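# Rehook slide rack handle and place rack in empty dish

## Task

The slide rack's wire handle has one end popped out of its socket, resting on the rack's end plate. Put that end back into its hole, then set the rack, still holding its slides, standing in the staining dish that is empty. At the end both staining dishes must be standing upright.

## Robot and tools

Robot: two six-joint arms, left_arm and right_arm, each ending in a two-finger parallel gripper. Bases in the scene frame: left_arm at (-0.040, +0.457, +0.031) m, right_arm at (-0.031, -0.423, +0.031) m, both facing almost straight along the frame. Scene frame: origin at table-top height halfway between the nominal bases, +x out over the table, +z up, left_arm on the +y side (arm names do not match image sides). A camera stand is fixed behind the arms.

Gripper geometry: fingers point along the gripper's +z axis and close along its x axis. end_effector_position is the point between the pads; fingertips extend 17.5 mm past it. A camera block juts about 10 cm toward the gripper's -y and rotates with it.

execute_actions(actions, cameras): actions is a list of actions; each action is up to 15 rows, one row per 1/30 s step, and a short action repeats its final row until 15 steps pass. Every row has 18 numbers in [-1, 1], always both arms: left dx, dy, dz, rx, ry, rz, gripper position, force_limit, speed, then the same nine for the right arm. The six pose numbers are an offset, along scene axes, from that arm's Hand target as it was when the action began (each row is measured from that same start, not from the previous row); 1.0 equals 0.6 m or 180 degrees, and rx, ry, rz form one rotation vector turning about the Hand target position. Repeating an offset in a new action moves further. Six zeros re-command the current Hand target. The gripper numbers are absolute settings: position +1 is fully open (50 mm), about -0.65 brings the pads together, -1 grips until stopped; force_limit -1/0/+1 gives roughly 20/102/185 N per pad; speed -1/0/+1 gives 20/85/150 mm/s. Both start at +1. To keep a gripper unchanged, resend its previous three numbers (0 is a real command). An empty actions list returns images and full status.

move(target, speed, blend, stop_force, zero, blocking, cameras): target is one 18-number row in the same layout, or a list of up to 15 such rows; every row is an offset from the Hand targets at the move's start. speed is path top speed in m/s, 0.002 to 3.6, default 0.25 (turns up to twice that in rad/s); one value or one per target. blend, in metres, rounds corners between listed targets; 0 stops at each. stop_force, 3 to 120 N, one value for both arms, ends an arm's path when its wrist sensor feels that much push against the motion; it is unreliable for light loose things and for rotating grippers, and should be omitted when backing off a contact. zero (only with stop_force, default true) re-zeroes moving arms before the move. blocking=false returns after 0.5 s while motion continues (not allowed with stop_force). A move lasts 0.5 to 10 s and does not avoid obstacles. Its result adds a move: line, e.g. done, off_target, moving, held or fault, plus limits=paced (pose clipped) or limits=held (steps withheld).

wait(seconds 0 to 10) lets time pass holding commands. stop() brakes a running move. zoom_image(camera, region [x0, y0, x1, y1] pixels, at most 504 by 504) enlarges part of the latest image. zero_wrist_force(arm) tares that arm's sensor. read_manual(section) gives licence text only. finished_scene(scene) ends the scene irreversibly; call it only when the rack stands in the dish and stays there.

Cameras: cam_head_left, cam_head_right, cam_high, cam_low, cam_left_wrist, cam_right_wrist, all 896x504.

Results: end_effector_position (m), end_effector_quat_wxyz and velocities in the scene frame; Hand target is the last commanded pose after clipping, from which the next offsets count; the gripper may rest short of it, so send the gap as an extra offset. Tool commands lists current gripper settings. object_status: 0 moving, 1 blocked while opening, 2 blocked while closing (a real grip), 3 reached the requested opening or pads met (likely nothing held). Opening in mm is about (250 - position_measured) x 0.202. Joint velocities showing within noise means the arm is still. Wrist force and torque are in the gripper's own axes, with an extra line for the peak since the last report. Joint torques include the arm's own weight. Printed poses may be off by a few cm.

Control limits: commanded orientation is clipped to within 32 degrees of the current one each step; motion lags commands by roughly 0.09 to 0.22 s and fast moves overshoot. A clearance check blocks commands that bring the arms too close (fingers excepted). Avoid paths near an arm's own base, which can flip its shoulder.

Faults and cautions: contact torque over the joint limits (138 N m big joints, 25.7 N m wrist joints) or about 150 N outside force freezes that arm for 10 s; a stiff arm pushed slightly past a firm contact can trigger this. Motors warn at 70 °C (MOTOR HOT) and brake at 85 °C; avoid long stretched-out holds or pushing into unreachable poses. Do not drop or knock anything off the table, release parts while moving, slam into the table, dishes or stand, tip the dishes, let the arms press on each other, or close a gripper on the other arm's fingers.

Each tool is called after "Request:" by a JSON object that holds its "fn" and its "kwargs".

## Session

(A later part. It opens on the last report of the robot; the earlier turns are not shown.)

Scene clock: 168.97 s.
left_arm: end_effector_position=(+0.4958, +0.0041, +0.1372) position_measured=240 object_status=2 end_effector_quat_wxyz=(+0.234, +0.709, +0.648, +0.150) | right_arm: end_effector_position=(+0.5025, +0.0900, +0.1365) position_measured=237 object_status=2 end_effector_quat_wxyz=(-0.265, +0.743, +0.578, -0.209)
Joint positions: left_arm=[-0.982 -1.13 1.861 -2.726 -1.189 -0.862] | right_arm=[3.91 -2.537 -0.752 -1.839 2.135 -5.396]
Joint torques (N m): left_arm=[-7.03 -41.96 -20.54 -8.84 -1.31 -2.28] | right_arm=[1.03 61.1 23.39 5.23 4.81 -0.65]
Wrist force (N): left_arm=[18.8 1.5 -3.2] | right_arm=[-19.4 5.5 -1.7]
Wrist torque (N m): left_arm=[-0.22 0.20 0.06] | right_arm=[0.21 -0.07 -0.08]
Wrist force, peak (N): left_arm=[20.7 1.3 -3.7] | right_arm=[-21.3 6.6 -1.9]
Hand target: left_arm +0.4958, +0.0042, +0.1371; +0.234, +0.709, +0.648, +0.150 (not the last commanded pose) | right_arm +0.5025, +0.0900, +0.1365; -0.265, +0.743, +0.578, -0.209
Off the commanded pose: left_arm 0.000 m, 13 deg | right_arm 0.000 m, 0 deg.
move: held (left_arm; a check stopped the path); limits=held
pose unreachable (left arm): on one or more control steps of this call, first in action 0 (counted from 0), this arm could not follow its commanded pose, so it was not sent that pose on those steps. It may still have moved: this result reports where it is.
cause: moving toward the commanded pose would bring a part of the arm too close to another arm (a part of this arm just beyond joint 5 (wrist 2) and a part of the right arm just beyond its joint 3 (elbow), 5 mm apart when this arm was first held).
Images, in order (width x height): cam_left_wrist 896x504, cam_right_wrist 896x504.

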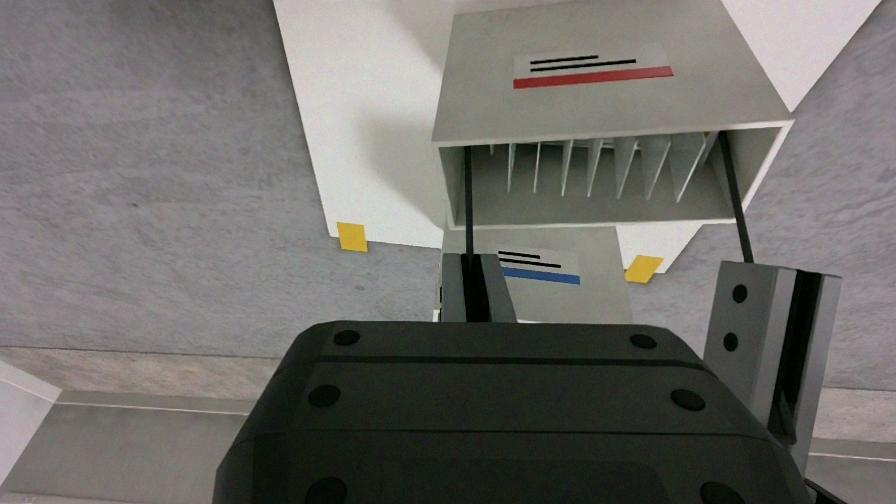

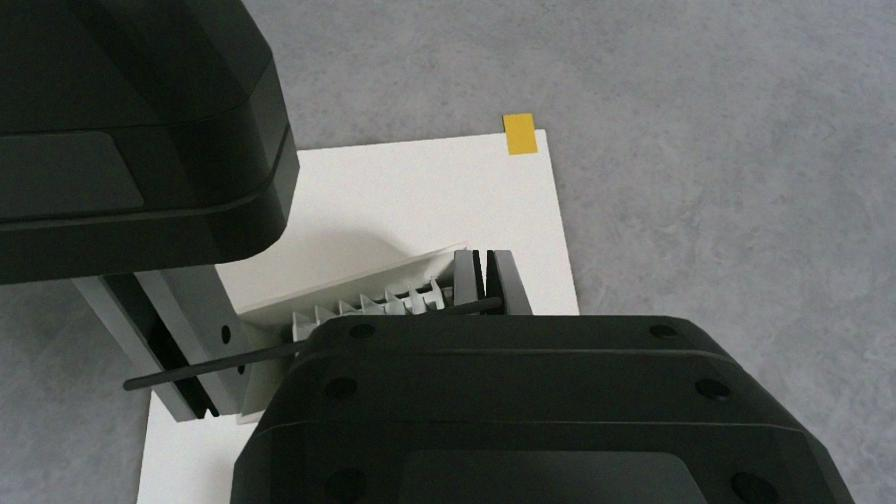

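Request:
{"fn": "move", "kwargs": {"target": [0,0.0067,0,0,0,0,-1,-1,-1,0,0,0,0,0,0,-1,-1,-1], "speed": 0.02, "cameras": ["cam_left_wrist"]}}

Request:
{"fn": "zoom_image", "kwargs": {"camera": "cam_left_wrist", "region": [410, 100, 530, 260]}}

Request:
{"fn": "move", "kwargs": {"target": [0,0.005,0,0,0,0,-1,-1,-1,0,0,0,0,0,0,-1,-1,-1], "speed": 0.02, "cameras": ["cam_left_wrist"]}}

Request:
{"fn": "zoom_image", "kwargs": {"camera": "cam_left_wrist", "region": [410, 100, 530, 260]}}

Scene clock: 174.23 s.
left_arm: end_effector_position=(+0.4957, +0.0081, +0.1372) position_measured=240 object_status=2 end_effector_quat_wxyz=(+0.234, +0.709, +0.648, +0.150) | right_arm: end_effector_position=(+0.5025, +0.0902, +0.1366) position_measured=237 object_status=2 end_effector_quat_wxyz=(-0.265, +0.743, +0.578, -0.209)
Joint positions: left_arm=[-0.978 -1.135 1.87 -2.731 -1.19 -0.858] | right_arm=[3.91 -2.537 -0.752 -1.839 2.135 -5.396]
Joint torques (N m): left_arm=[27.24 -39.33 -8.74 -0.25 4.97 1.45] | right_arm=[-1.92 67.1 30.23 -3.08 -4.08 -0.2]
Wrist force (N): left_arm=[-29.2 1.5 4.8] | right_arm=[29.5 -4.0 3.4]
Wrist torque (N m): left_arm=[-0.08 0.25 0.42] | right_arm=[0.04 -0.76 0.18]
Wrist force, peak (N): left_arm=[-29.2 1.5 4.8] | right_arm=[29.8 -4.0 3.0]
Hand target: left_arm +0.4958, +0.0082, +0.1371; +0.234, +0.709, +0.648, +0.150 | right_arm +0.5025, +0.0900, +0.1365; -0.265, +0.743, +0.578, -0.209
Off the commanded pose: left_arm 0.000 m, 0 deg | right_arm 0.000 m, 0 deg.
move: done
Images, in order (width x height): cam_left_wrist 896x504.

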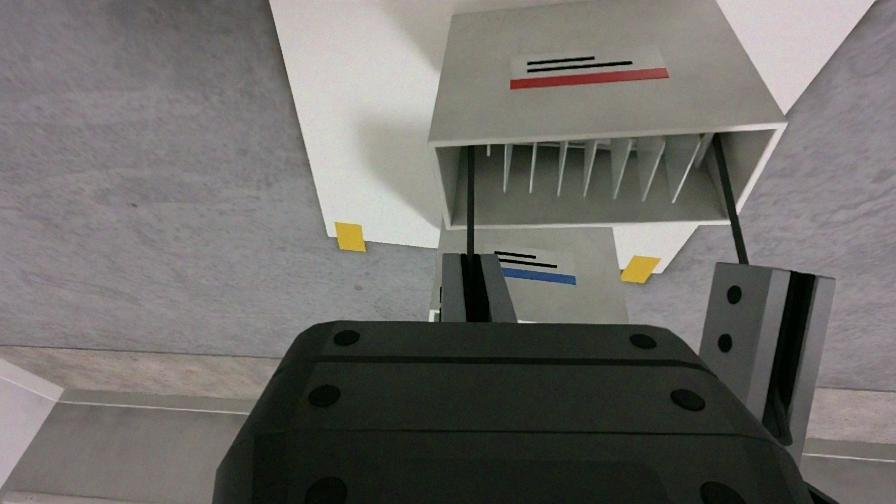

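Scaled by 3.150 from the camera's 896x504 image, which has a finer 1280x720 frame.

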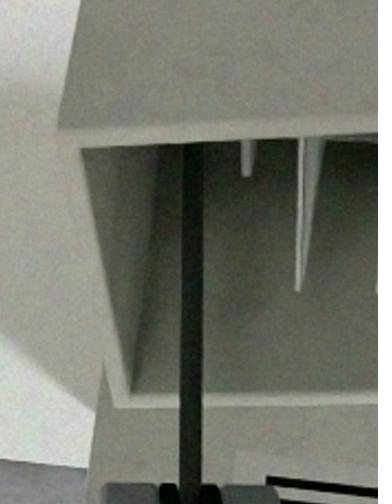

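Scene clock: 174.93 s.
left_arm: end_effector_position=(+0.4958, +0.0111, +0.1372) position_measured=240 object_status=2 end_effector_quat_wxyz=(+0.234, +0.709, +0.648, +0.150) | right_arm: end_effector_position=(+0.5025, +0.0902, +0.1366) position_measured=237 object_status=2 end_effector_quat_wxyz=(-0.265, +0.743, +0.578, -0.209)
Joint positions: left_arm=[-0.976 -1.139 1.877 -2.735 -1.191 -0.856] | right_arm=[3.91 -2.537 -0.752 -1.839 2.135 -5.396]
Joint torques (N m): left_arm=[50.49 -40.53 6.96 4.94 12.46 1.43] | right_arm=[-27.98 62.93 18.97 -9.32 -11.04 -0.32]
Wrist force (N): left_arm=[-68.6 0.6 11.2] | right_arm=[70.4 -11.9 7.1]
Wrist torque (N m): left_arm=[-0.09 0.11 0.63] | right_arm=[-0.05 -1.17 0.26]
Wrist force, peak (N): left_arm=[-68.7 0.8 11.1] | right_arm=[70.7 -12.0 7.1]
Hand target: left_arm +0.4958, +0.0112, +0.1371; +0.234, +0.709, +0.648, +0.150 | right_arm +0.5025, +0.0900, +0.1365; -0.265, +0.743, +0.578, -0.209
Off the commanded pose: left_arm 0.000 m, 0 deg | right_arm 0.000 m, 0 deg.
move: done
Images, in order (width x height): cam_left_wrist 896x504.

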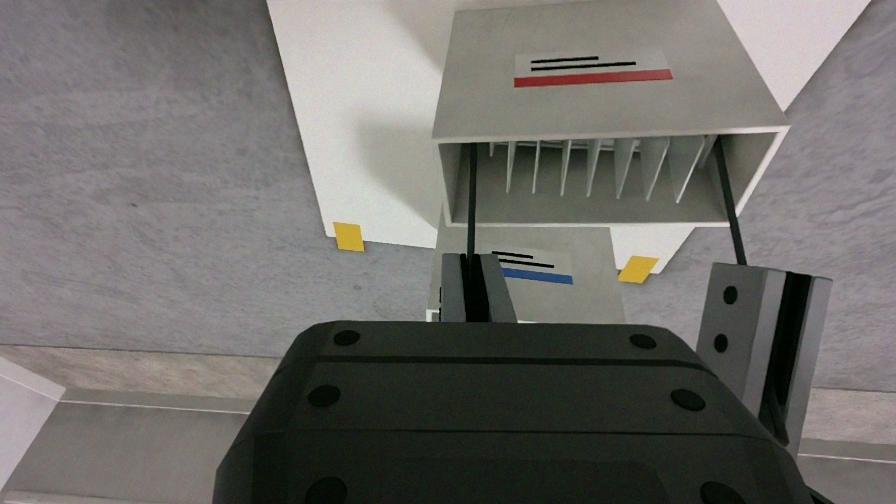

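Scaled by 3.150 from the camera's 896x504 image, which has a finer 1280x720 frame.

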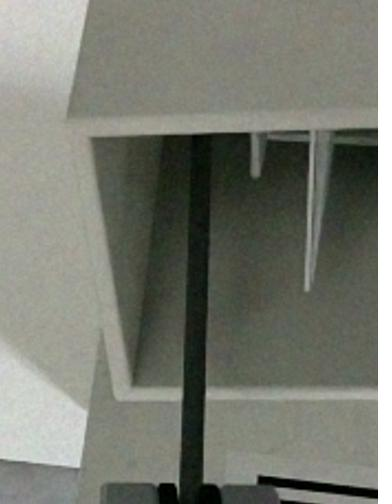

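Request:
{"fn": "move", "kwargs": {"target": [[0,-0.0058,0,0,0,0,-1,-1,-1,0,0,0,0,0,0,-1,-1,-1],[0,-0.0058,0,0,0,0,-1,-1,-1,0,0,0,0,0,0,0.2,-1,-1],[0,-0.0058,0,0,0,0,-1,-1,-1,0.092,-0.023,0.116,0,0,0,0.2,0,0]], "speed": [0.02,0.05,0.12], "cameras": ["cam_left_wrist","cam_right_wrist"]}}

Request:
{"fn": "zoom_image", "kwargs": {"camera": "cam_left_wrist", "region": [410, 100, 530, 260]}}

Request:
{"fn": "zoom_image", "kwargs": {"camera": "cam_right_wrist", "region": [200, 180, 460, 400]}}

Scene clock: 181.53 s.
left_arm: end_effector_position=(+0.4958, +0.0077, +0.1371) position_measured=240 object_status=2 end_effector_quat_wxyz=(+0.234, +0.709, +0.648, +0.150) | right_arm: end_effector_position=(+0.5573, +0.0759, +0.2060) position_measured=123 object_status=3 end_effector_quat_wxyz=(-0.265, +0.744, +0.577, -0.206)
Joint positions: left_arm=[-0.979 -1.134 1.869 -2.73 -1.19 -0.859] | right_arm=[3.854 -2.806 -0.035 -2.312 2.113 -5.452]
Joint torques (N m): left_arm=[-12.7 -44.94 -11.57 -3.64 -0.88 2.37] | right_arm=[11.16 54.43 37.13 -0.15 2.07 0.79]
Wrist force (N): left_arm=[0.7 0.9 1.4] | right_arm=[1.5 0.3 0.1]
Wrist torque (N m): left_arm=[-0.11 -0.24 0.12] | right_arm=[0.02 -0.22 0.11]
Wrist force, peak (N): left_arm=[-70.3 0.5 11.7] | right_arm=[72.6 -12.5 6.9]
Hand target: left_arm +0.4958, +0.0077, +0.1371; +0.234, +0.709, +0.648, +0.150 | right_arm +0.5577, +0.0762, +0.2061; -0.265, +0.743, +0.578, -0.209
Off the commanded pose: left_arm 0.000 m, 0 deg | right_arm 0.001 m, 0 deg.
elbow stopped short (right arm): the move would have taken joint 3 (elbow) straighter than the controller allows.
move: done
Images, in order (width x height): cam_left_wrist 896x504, cam_right_wrist 896x504.

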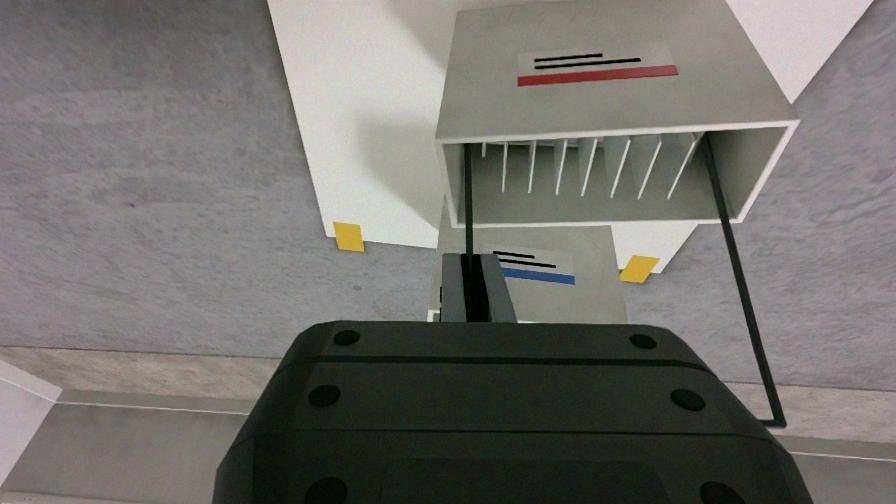

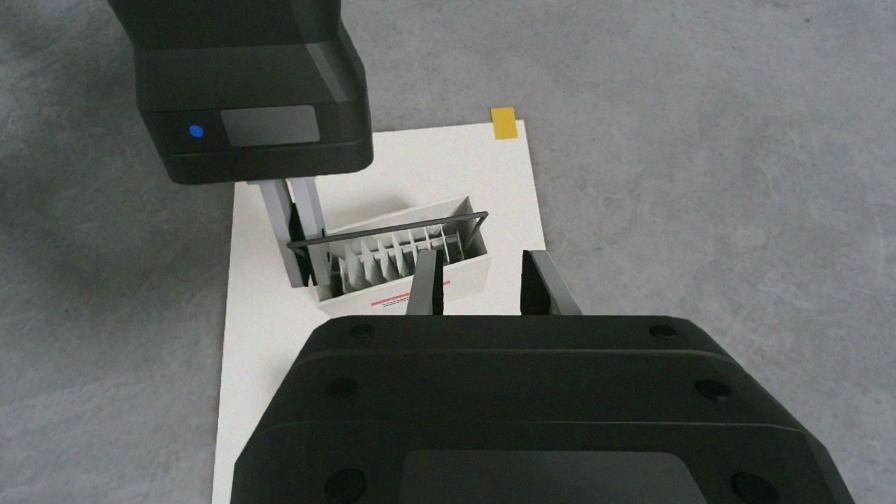

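Scaled by 3.150 from the camera's 896x504 image, which has a finer 1280x720 frame.

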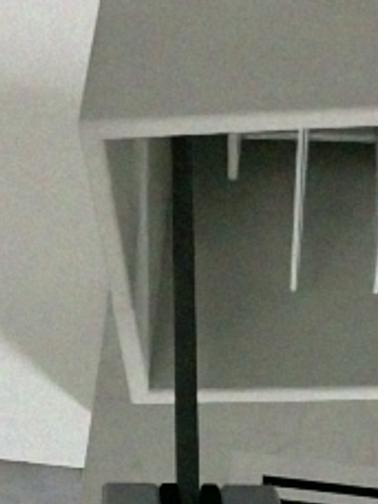

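Scaled by 1.938 from the camera's 896x504 image, which has a finer 1280x720 frame.

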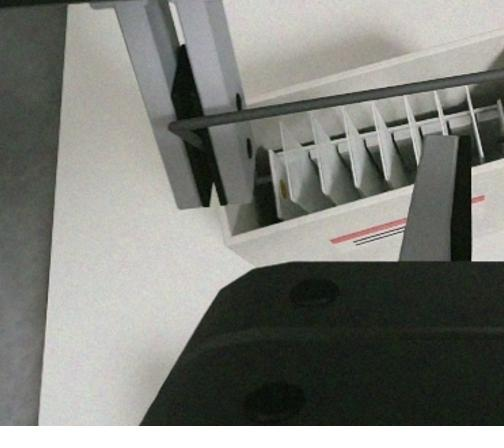

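Request:
{"fn": "zoom_image", "kwargs": {"camera": "cam_right_wrist", "region": [310, 240, 380, 310]}}

Scaled by 7.200 from the camera's 896x504 image, which has a finer 1280x720 frame.

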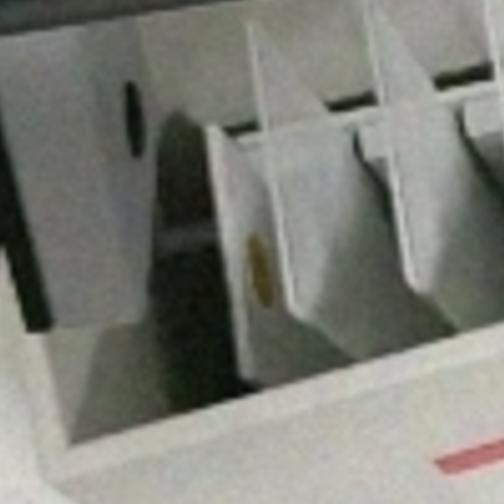

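Request:
{"fn": "move", "kwargs": {"target": [0,0,0,0,0,0,-1,-1,-1,-0.085,0.0,0.065,0,0,0,0.2,0,0], "speed": 0.15, "cameras": ["cam_right_wrist"]}}

Request:
{"fn": "zoom_image", "kwargs": {"camera": "cam_right_wrist", "region": [220, 200, 460, 320]}}

Scene clock: 185.97 s.
left_arm: end_effector_position=(+0.4958, +0.0077, +0.1371) position_measured=240 object_status=2 end_effector_quat_wxyz=(+0.234, +0.709, +0.648, +0.150) | right_arm: end_effector_position=(+0.5067, +0.0763, +0.2451) position_measured=123 object_status=3 end_effector_quat_wxyz=(-0.265, +0.743, +0.578, -0.209)
Joint positions: left_arm=[-0.979 -1.134 1.869 -2.73 -1.19 -0.859] | right_arm=[3.894 -2.514 -0.516 -2.108 2.129 -5.413]
Joint torques (N m): left_arm=[-12.47 -40.23 -13.96 -1.44 1.07 2.33] | right_arm=[-11.24 65.42 16.11 3.41 -1.66 -0.84]
Wrist force (N): left_arm=[0.7 1.1 1.3] | right_arm=[1.1 0.2 0.0]
Wrist torque (N m): left_arm=[-0.07 -0.24 0.13] | right_arm=[0.02 -0.17 0.12]
Wrist force, peak (N): left_arm=[0.9 1.3 1.6] | right_arm=[1.3 2.6 -0.2]
Hand target: left_arm +0.4958, +0.0077, +0.1371; +0.234, +0.709, +0.648, +0.150 | right_arm +0.5067, +0.0762, +0.2451; -0.265, +0.743, +0.578, -0.209
Off the commanded pose: left_arm 0.000 m, 0 deg | right_arm 0.000 m, 0 deg.
move: done
Images, in order (width x height): cam_right_wrist 896x504.

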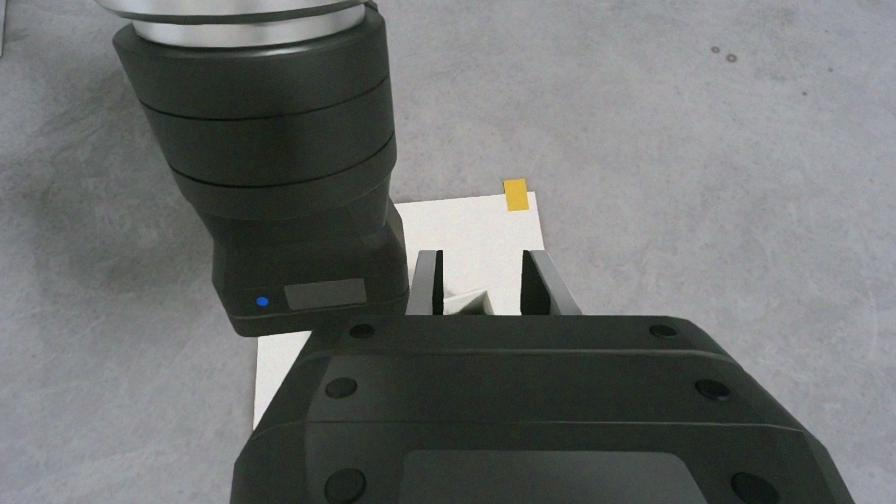

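Scaled by 2.100 from the camera's 896x504 image, which has a finer 1280x720 frame.

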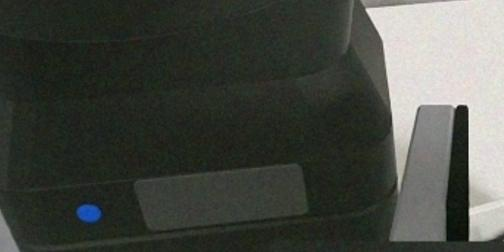

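Request:
{"fn": "move", "kwargs": {"target": [0,0,0,0,0,0,-1,-1,-1,0.09,-0.02,-0.115,0,0,0,0.2,0,0], "speed": 0.2, "cameras": ["cam_right_wrist"]}}

Request:
{"fn": "zoom_image", "kwargs": {"camera": "cam_right_wrist", "region": [280, 150, 460, 300]}}

Scene clock: 187.63 s.
left_arm: end_effector_position=(+0.4958, +0.0077, +0.1371) position_measured=240 object_status=2 end_effector_quat_wxyz=(+0.234, +0.709, +0.648, +0.150) | right_arm: end_effector_position=(+0.5608, +0.0642, +0.1762) position_measured=123 object_status=3 end_effector_quat_wxyz=(-0.265, +0.744, +0.578, -0.209)
Joint positions: left_arm=[-0.979 -1.134 1.869 -2.73 -1.19 -0.859] | right_arm=[3.842 -2.707 -0.311 -2.148 2.106 -5.469]
Joint torques (N m): left_arm=[-12.71 -37.78 -14.4 -1.46 1.94 2.3] | right_arm=[12.97 64.53 16.71 3.52 4.17 1.19]
Wrist force (N): left_arm=[0.8 1.1 1.4] | right_arm=[1.5 0.3 0.1]
Wrist torque (N m): left_arm=[-0.07 -0.26 0.12] | right_arm=[0.02 -0.24 0.03]
Wrist force, peak (N): left_arm=[0.9 1.2 1.4] | right_arm=[1.3 3.3 0.6]
Hand target: left_arm +0.4958, +0.0077, +0.1371; +0.234, +0.709, +0.648, +0.150 | right_arm +0.5607, +0.0642, +0.1761; -0.265, +0.743, +0.578, -0.209
Off the commanded pose: left_arm 0.000 m, 0 deg | right_arm 0.000 m, 0 deg.
move: done
Images, in order (width x height): cam_right_wrist 896x504.

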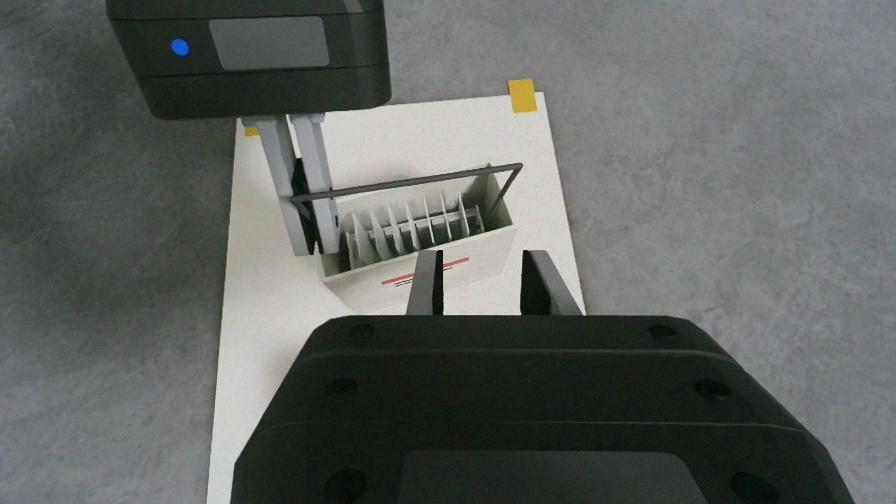

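Scaled by 2.800 from the camera's 896x504 image, which has a finer 1280x720 frame.

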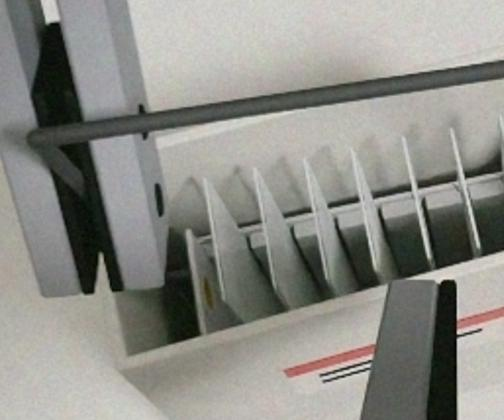

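Request:
{"fn": "zoom_image", "kwargs": {"camera": "cam_right_wrist", "region": [325, 220, 375, 275]}}

Scaled by 9.164 from the camera's 896x504 image, which has a finer 1280x720 frame.

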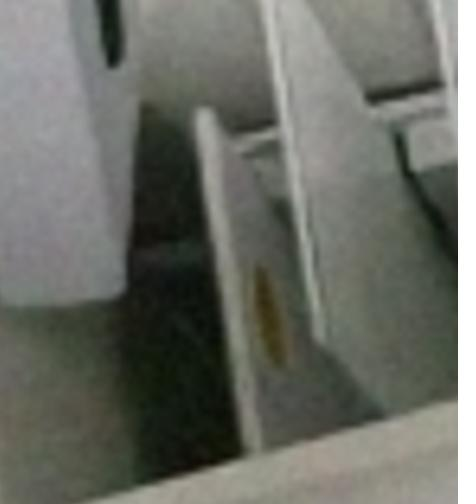

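Request:
{"fn": "zoom_image", "kwargs": {"camera": "cam_right_wrist", "region": [450, 160, 530, 250]}}

Request:
{"fn": "execute_actions", "kwargs": {"actions": [], "cameras": ["cam_left_wrist"]}}

Request:
{"fn": "zoom_image", "kwargs": {"camera": "cam_left_wrist", "region": [650, 100, 770, 220]}}

Scaled by 5.600 from the camera's 896x504 image, which has a finer 1280x720 frame.

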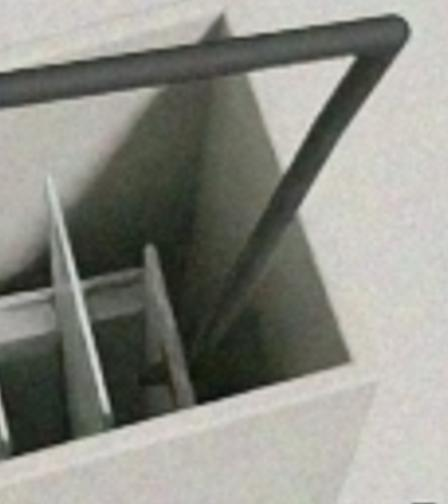

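Scene clock: 194.67 s.
left_arm: end_effector_position=(+0.4958, +0.0077, +0.1371) position_measured=240 object_status=2 end_effector_quat_wxyz=(+0.234, +0.709, +0.648, +0.150) | right_arm: end_effector_position=(+0.5607, +0.0642, +0.1761) position_measured=123 object_status=3 end_effector_quat_wxyz=(-0.265, +0.743, +0.578, -0.209)
Joint positions: left_arm=[-0.979 -1.134 1.869 -2.73 -1.19 -0.859] | right_arm=[3.842 -2.707 -0.311 -2.148 2.106 -5.469]
Joint velocities: within noise
Joint torques (N m): left_arm=[-12.21 -33.93 -16.05 -1.46 3.19 2.27] | right_arm=[12.38 52.08 16.39 3.33 4.05 0.72]
Wrist force (N): left_arm=[0.7 1.0 1.5] | right_arm=[1.6 0.0 -0.2]
Wrist torque (N m): left_arm=[-0.08 -0.24 0.13] | right_arm=[-0.04 -0.24 0.03]
Wrist force, peak (N): left_arm=[0.9 1.3 1.6] | right_arm=[1.8 0.3 -0.2]
Hand target: left_arm +0.4958, +0.0077, +0.1371; +0.234, +0.709, +0.648, +0.150 | right_arm +0.5607, +0.0642, +0.1761; -0.265, +0.743, +0.578, -0.209
Tool commands: left_gripper/position=-1.0 left_gripper/force_limit=-1.0 left_gripper/speed=-1.0 right_gripper/position=+0.2 right_gripper/force_limit=+0.0 right_gripper/speed=+0.0
Off the commanded pose: left_arm 0.000 m, 0 deg | right_arm 0.000 m, 0 deg.
Images, in order (width x height): cam_left_wrist 896x504.

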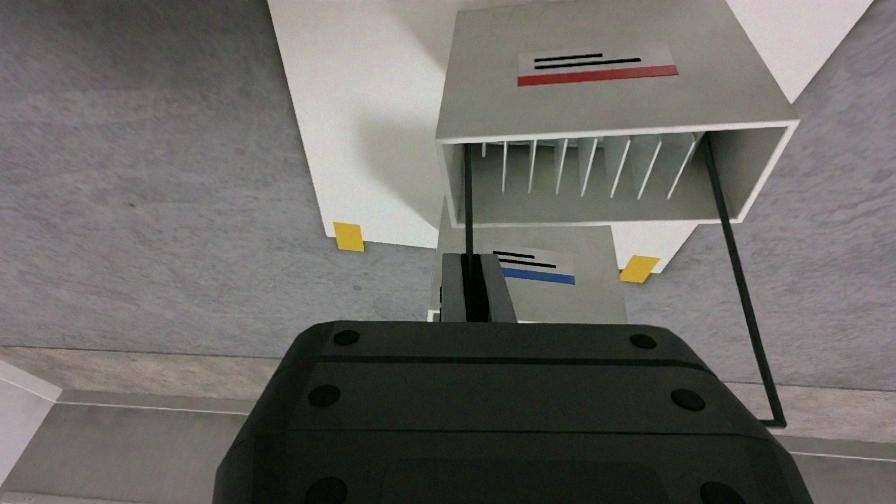

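Scaled by 4.200 from the camera's 896x504 image, which has a finer 1280x720 frame.

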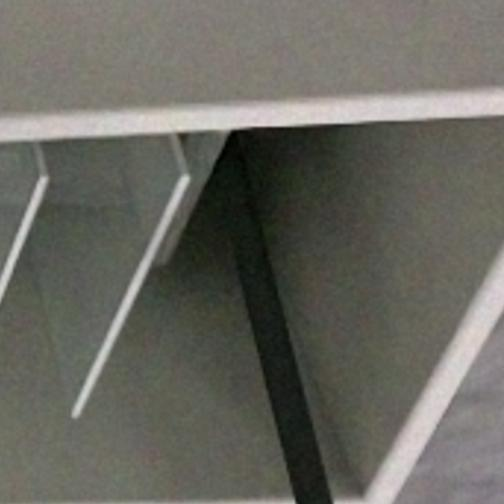

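Request:
{"fn": "move", "kwargs": {"target": [0.0033,-0.0128,-0.0128,0.0286,-0.003,0,-1,-1,-1,0,0,0,0,0,0,0.2,0,0], "speed": 0.02, "cameras": ["cam_right_wrist","cam_left_wrist"]}}

Request:
{"fn": "zoom_image", "kwargs": {"camera": "cam_right_wrist", "region": [310, 210, 370, 275]}}

Request:
{"fn": "zoom_image", "kwargs": {"camera": "cam_right_wrist", "region": [450, 160, 530, 250]}}

Request:
{"fn": "zoom_image", "kwargs": {"camera": "cam_left_wrist", "region": [410, 100, 530, 260]}}

Scene clock: 200.97 s.
left_arm: end_effector_position=(+0.4978, +0.0000, +0.1294) position_measured=240 object_status=2 end_effector_quat_wxyz=(+0.204, +0.718, +0.640, +0.182) | right_arm: end_effector_position=(+0.5607, +0.0642, +0.1761) position_measured=123 object_status=3 end_effector_quat_wxyz=(-0.265, +0.743, +0.578, -0.209)
Joint positions: left_arm=[-1.003 -1.102 1.816 -2.635 -1.131 -0.861] | right_arm=[3.842 -2.707 -0.312 -2.148 2.106 -5.469]
Joint torques (N m): left_arm=[-3.46 -45.62 -14.15 -5.86 0.23 -2.41] | right_arm=[11.84 69.82 16.4 3.62 4.04 1]
Wrist force (N): left_arm=[1.1 1.0 0.6] | right_arm=[1.5 0.2 -0.1]
Wrist torque (N m): left_arm=[-0.12 -0.30 0.13] | right_arm=[0.01 -0.22 0.02]
Wrist force, peak (N): left_arm=[0.9 1.1 1.6] | right_arm=[2.0 0.2 -0.2]
Hand target: left_arm +0.4978, +0.0000, +0.1295; +0.205, +0.718, +0.640, +0.182 | right_arm +0.5607, +0.0642, +0.1761; -0.265, +0.743, +0.578, -0.209
Off the commanded pose: left_arm 0.000 m, 0 deg | right_arm 0.000 m, 0 deg.
move: done
Images, in order (width x height): cam_left_wrist 896x504, cam_right_wrist 896x504.

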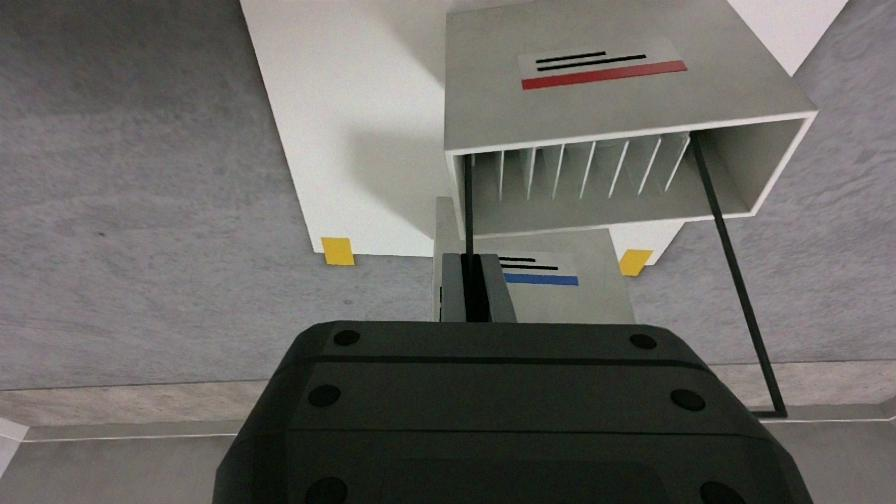

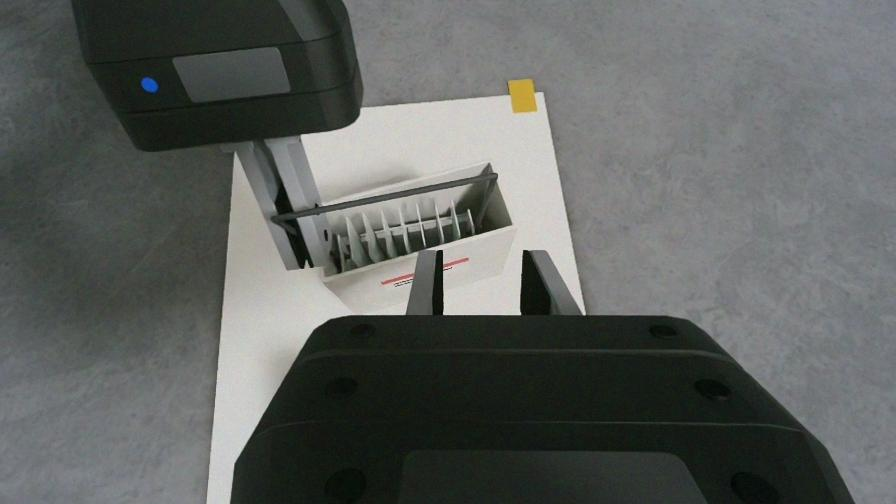

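Scaled by 7.754 from the camera's 896x504 image, which has a finer 1280x720 frame.

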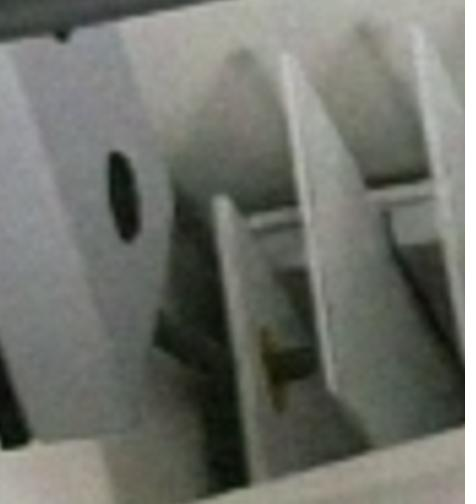

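Scaled by 5.600 from the camera's 896x504 image, which has a finer 1280x720 frame.

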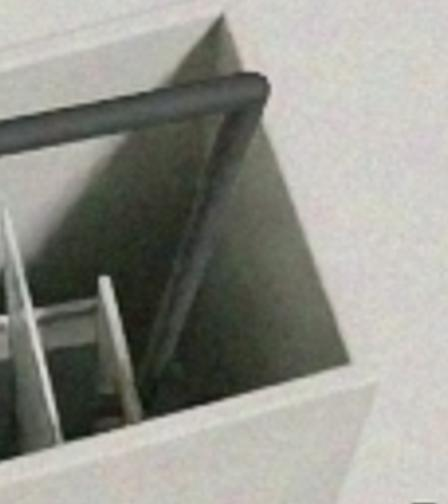

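Scaled by 3.150 from the camera's 896x504 image, which has a finer 1280x720 frame.

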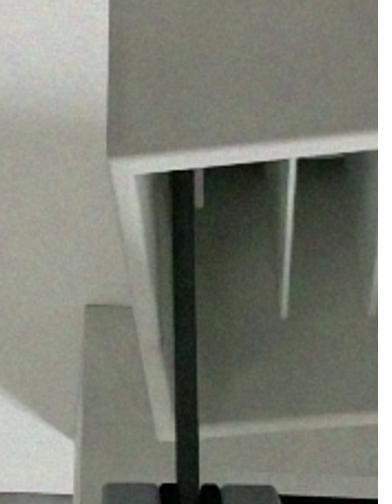

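Request:
{"fn": "move", "kwargs": {"target": [[0,0,0,0,0,0,-0.2,0,0,0.02,-0.1,0.1,0,0,0,0.2,0,0],[-0.087,0.01,0.142,0,0,0,-0.2,0,0,0,-0.4,0.2,0,0,0,0.2,0,0],[0.0037,0.075,0.234,-0.1286,0.1507,0.509,-0.2,0,0,-0.1,-0.5,0.2,0,0,0,0.2,0,0]], "speed": [0.15,0.25,0.35], "cameras": ["cam_right_wrist","cam_left_wrist","cam_low","cam_high"]}}

Request:
{"fn": "zoom_image", "kwargs": {"camera": "cam_left_wrist", "region": [300, 150, 600, 320]}}

Scene clock: 211.77 s.
left_arm: end_effector_position=(+0.5001, +0.0451, +0.2698) position_measured=182 object_status=3 end_effector_quat_wxyz=(+0.000, +0.020, +1.000, +0.000) | right_arm: end_effector_position=(+0.5008, -0.2359, +0.2961) position_measured=123 object_status=3 end_effector_quat_wxyz=(-0.265, +0.744, +0.578, -0.209)
Joint positions: left_arm=[-0.795 -1.14 1.269 -1.7 -1.572 -2.378] | right_arm=[3.551 -2.111 -1.048 -2.135 1.962 -5.751]
Joint torques (N m): left_arm=[-13.48 -52.44 -14.93 -5.33 1.45 -1.47] | right_arm=[4.59 37.24 37.65 -1.08 -0.09 0.46]
Wrist force (N): left_arm=[1.5 -0.4 0.0] | right_arm=[1.3 0.4 -0.2]
Wrist torque (N m): left_arm=[-0.15 -0.27 -0.01] | right_arm=[0.06 -0.19 0.11]
Wrist force, peak (N): left_arm=[1.6 1.9 1.6] | right_arm=[4.9 -0.2 0.8]
Hand target: left_arm +0.5000, +0.0450, +0.2699; +0.000, +0.020, +1.000, -0.001 | right_arm +0.5007, -0.2358, +0.2961; -0.265, +0.743, +0.578, -0.209
Off the commanded pose: left_arm 0.000 m, 0 deg | right_arm 0.000 m, 0 deg.
move: done
Images, in order (width x height): cam_high 896x504, cam_low 896x504, cam_left_wrist 896x504, cam_right_wrist 896x504.

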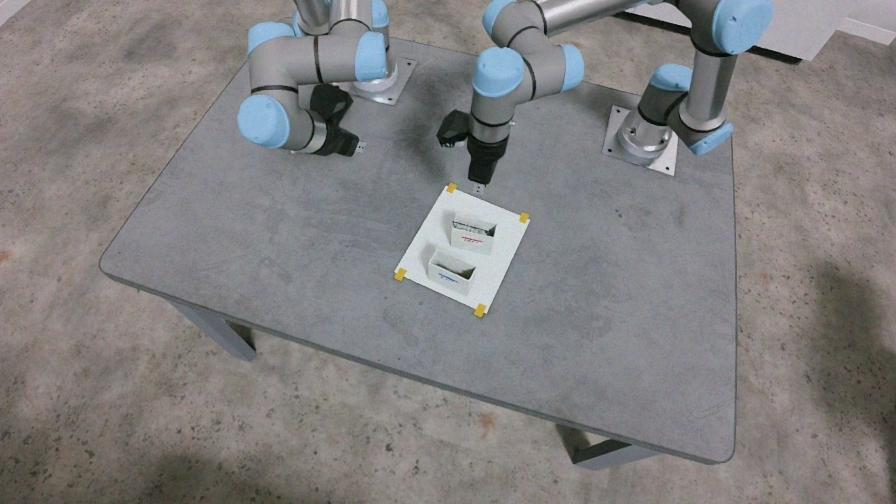

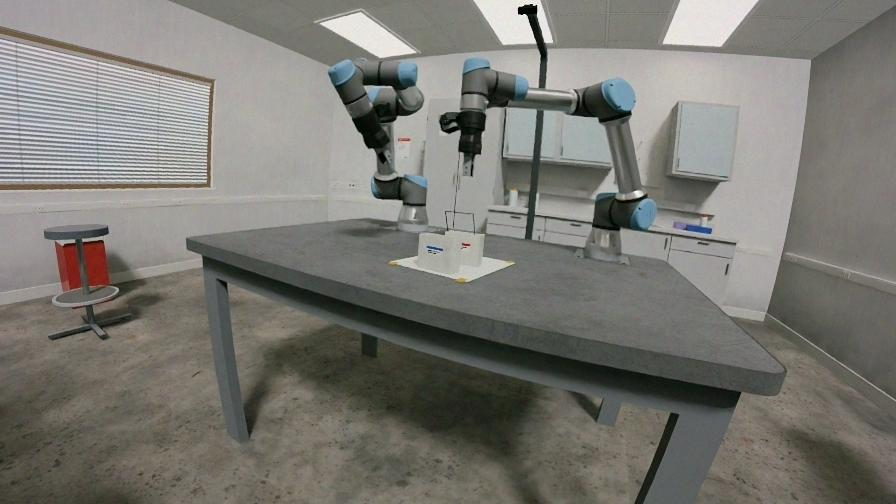

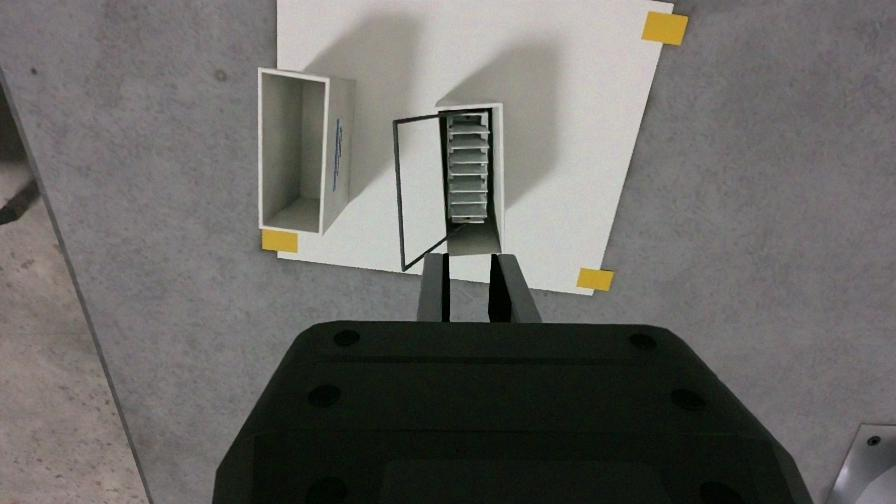

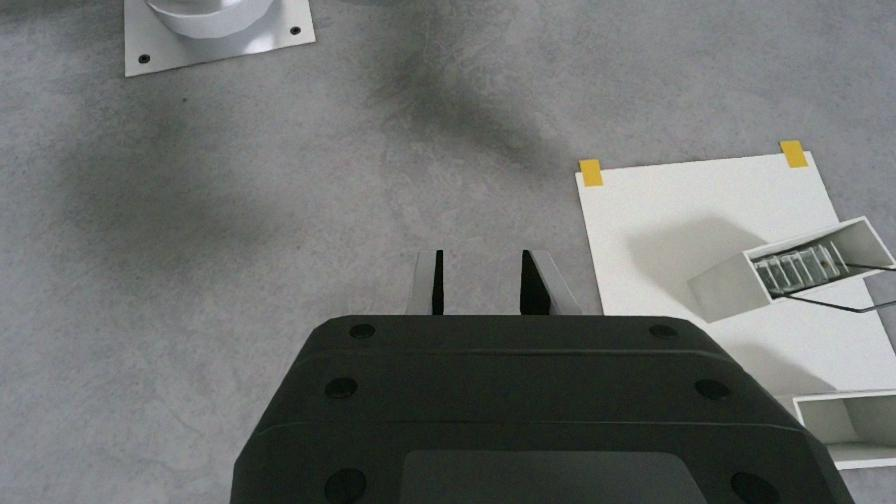

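Scaled by 1.680 from the camera's 896x504 image, which has a finer 1280x720 frame.

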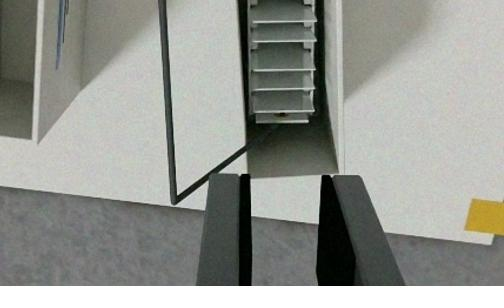

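Request:
{"fn": "zoom_image", "kwargs": {"camera": "cam_left_wrist", "region": [385, 95, 505, 275]}}

Request:
{"fn": "zoom_image", "kwargs": {"camera": "cam_right_wrist", "region": [740, 210, 896, 320]}}

Scaled by 2.800 from the camera's 896x504 image, which has a finer 1280x720 frame.

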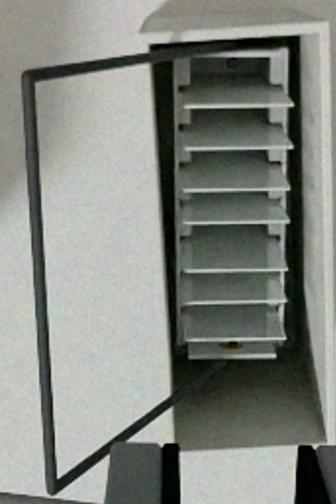

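Scaled by 3.231 from the camera's 896x504 image, which has a finer 1280x720 frame.

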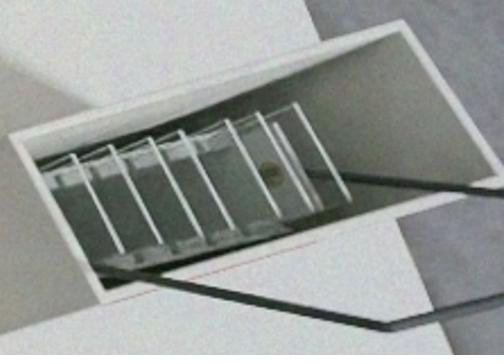

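Request:
{"fn": "move", "kwargs": {"target": [[0.058,-0.0085,-0.12,0,0,0,0.2,0,0,0,0,0,0,0,0,0.2,0,0],[0.058,-0.0085,-0.207,0,0,0,0.2,0,0,0,0,0,0,0,0,0.2,0,0]], "speed": [0.2,0.1], "stop_force": 8, "cameras": ["cam_left_wrist","cam_right_wrist"]}}

Request:
{"fn": "zoom_image", "kwargs": {"camera": "cam_right_wrist", "region": [700, 150, 896, 350]}}

Scene clock: 221.37 s.
left_arm: end_effector_position=(+0.5348, +0.0399, +0.1456) position_measured=123 object_status=3 end_effector_quat_wxyz=(+0.000, +0.020, +1.000, +0.000) | right_arm: end_effector_position=(+0.5007, -0.2358, +0.2961) position_measured=123 object_status=3 end_effector_quat_wxyz=(-0.265, +0.743, +0.578, -0.209)
Joint positions: left_arm=[-0.763 -0.99 1.366 -1.947 -1.572 -2.346] | right_arm=[3.552 -2.111 -1.047 -2.135 1.962 -5.751]
Joint torques (N m): left_arm=[-13.22 -56.65 -33.02 -5.35 -2.6 -2.32] | right_arm=[13.37 36.18 37.03 -0.9 2.87 0.64]
Wrist force (N): left_arm=[2.0 -0.1 0.1] | right_arm=[1.6 0.4 -0.2]
Wrist torque (N m): left_arm=[-0.09 -0.33 0.03] | right_arm=[0.07 -0.25 0.11]
Wrist force, peak (N): left_arm=[3.0 -0.9 -2.9] | right_arm=[1.7 0.6 -0.3]
Hand target: left_arm +0.5348, +0.0399, +0.1457; +0.000, +0.020, +1.000, -0.001 | right_arm +0.5007, -0.2358, +0.2961; -0.265, +0.743, +0.578, -0.209
Off the commanded pose: left_arm 0.000 m, 0 deg | right_arm 0.000 m, 0 deg.
move: done
Images, in order (width x height): cam_left_wrist 896x504, cam_right_wrist 896x504.

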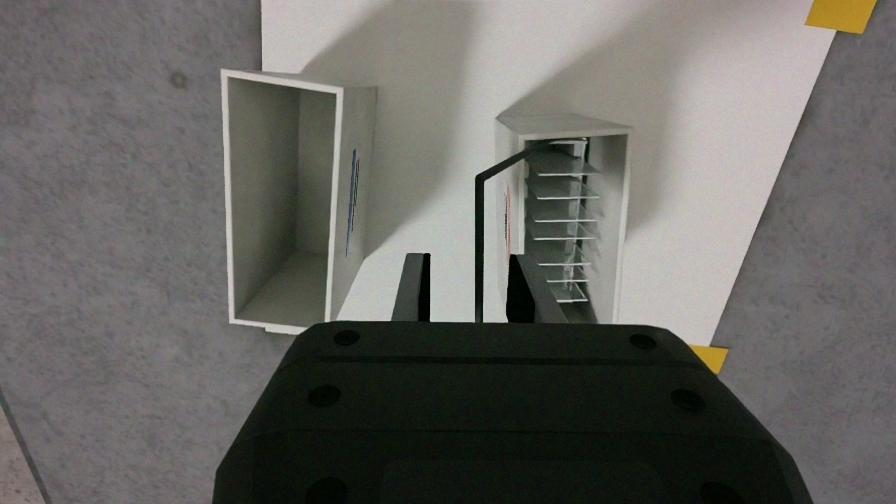

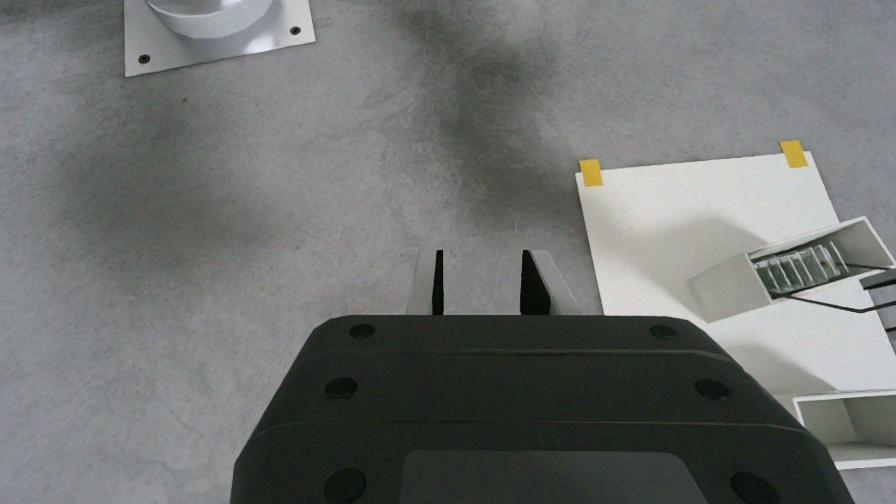

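Scaled by 2.520 from the camera's 896x504 image, which has a finer 1280x720 frame.

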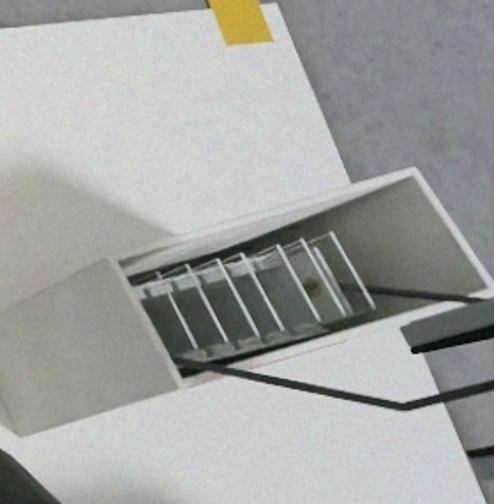

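Request:
{"fn": "move", "kwargs": {"target": [[-0.003,0,0.008,0,0,0,0.2,0,0,0,0,0,0,0,0,0.2,0,0],[-0.003,0,0.008,0,0,0,-1,-0.7,-1,0,0,0,0,0,0,0.2,0,0]], "speed": 0.1, "cameras": ["cam_left_wrist","cam_right_wrist"]}}

Request:
{"fn": "zoom_image", "kwargs": {"camera": "cam_left_wrist", "region": [430, 100, 650, 330]}}

Scene clock: 225.40 s.
left_arm: end_effector_position=(+0.5330, +0.0399, +0.1505) position_measured=243 object_status=2 end_effector_quat_wxyz=(+0.000, +0.020, +1.000, -0.001) | right_arm: end_effector_position=(+0.5007, -0.2358, +0.2961) position_measured=123 object_status=3 end_effector_quat_wxyz=(-0.265, +0.743, +0.578, -0.209)
Joint positions: left_arm=[-0.764 -0.998 1.365 -1.939 -1.572 -2.347] | right_arm=[3.552 -2.111 -1.047 -2.135 1.962 -5.751]
Joint torques (N m): left_arm=[1.63 -39.82 -26.28 -5.27 -0.69 1.26] | right_arm=[12.65 37.68 36.57 -1.03 2.95 0.19]
Wrist force (N): left_arm=[1.9 0.0 0.2] | right_arm=[1.3 0.2 -0.2]
Wrist torque (N m): left_arm=[-0.10 -0.33 0.07] | right_arm=[0.03 -0.19 0.11]
Wrist force, peak (N): left_arm=[2.2 -0.1 -0.2] | right_arm=[1.5 1.0 -0.3]
Hand target: left_arm +0.5330, +0.0399, +0.1505; +0.000, +0.020, +1.000, -0.001 | right_arm +0.5007, -0.2358, +0.2961; -0.265, +0.743, +0.578, -0.209
Off the commanded pose: left_arm 0.000 m, 0 deg | right_arm 0.000 m, 0 deg.
move: done
Images, in order (width x height): cam_left_wrist 896x504, cam_right_wrist 896x504.

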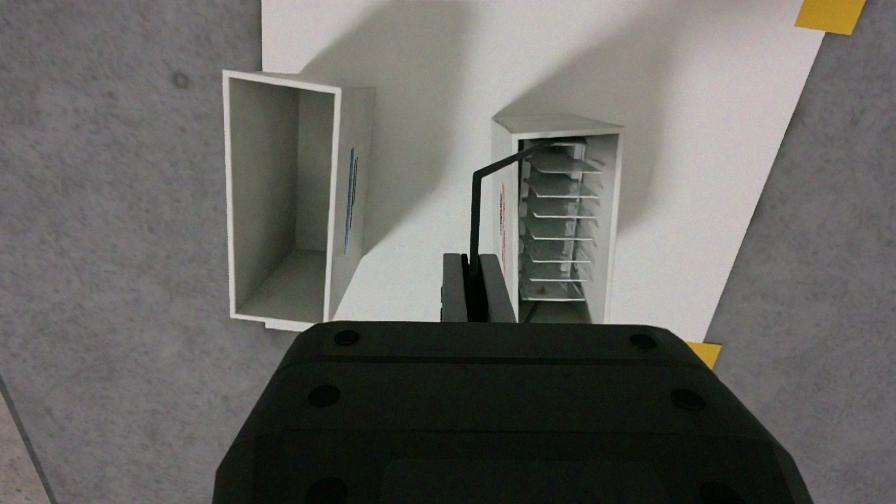

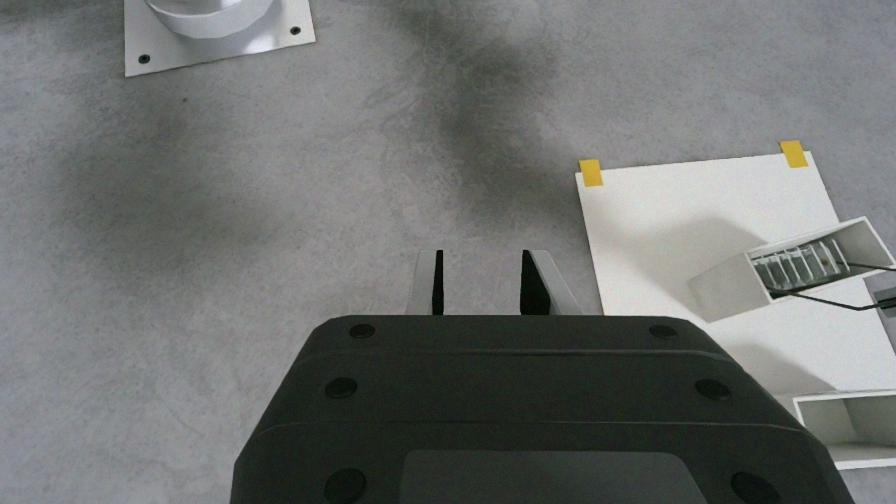

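Scaled by 2.191 from the camera's 896x504 image, which has a finer 1280x720 frame.

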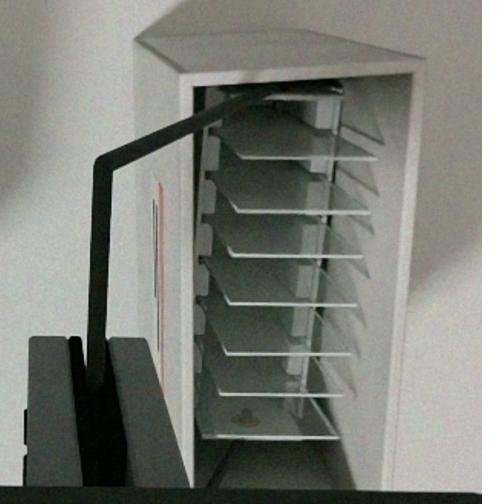

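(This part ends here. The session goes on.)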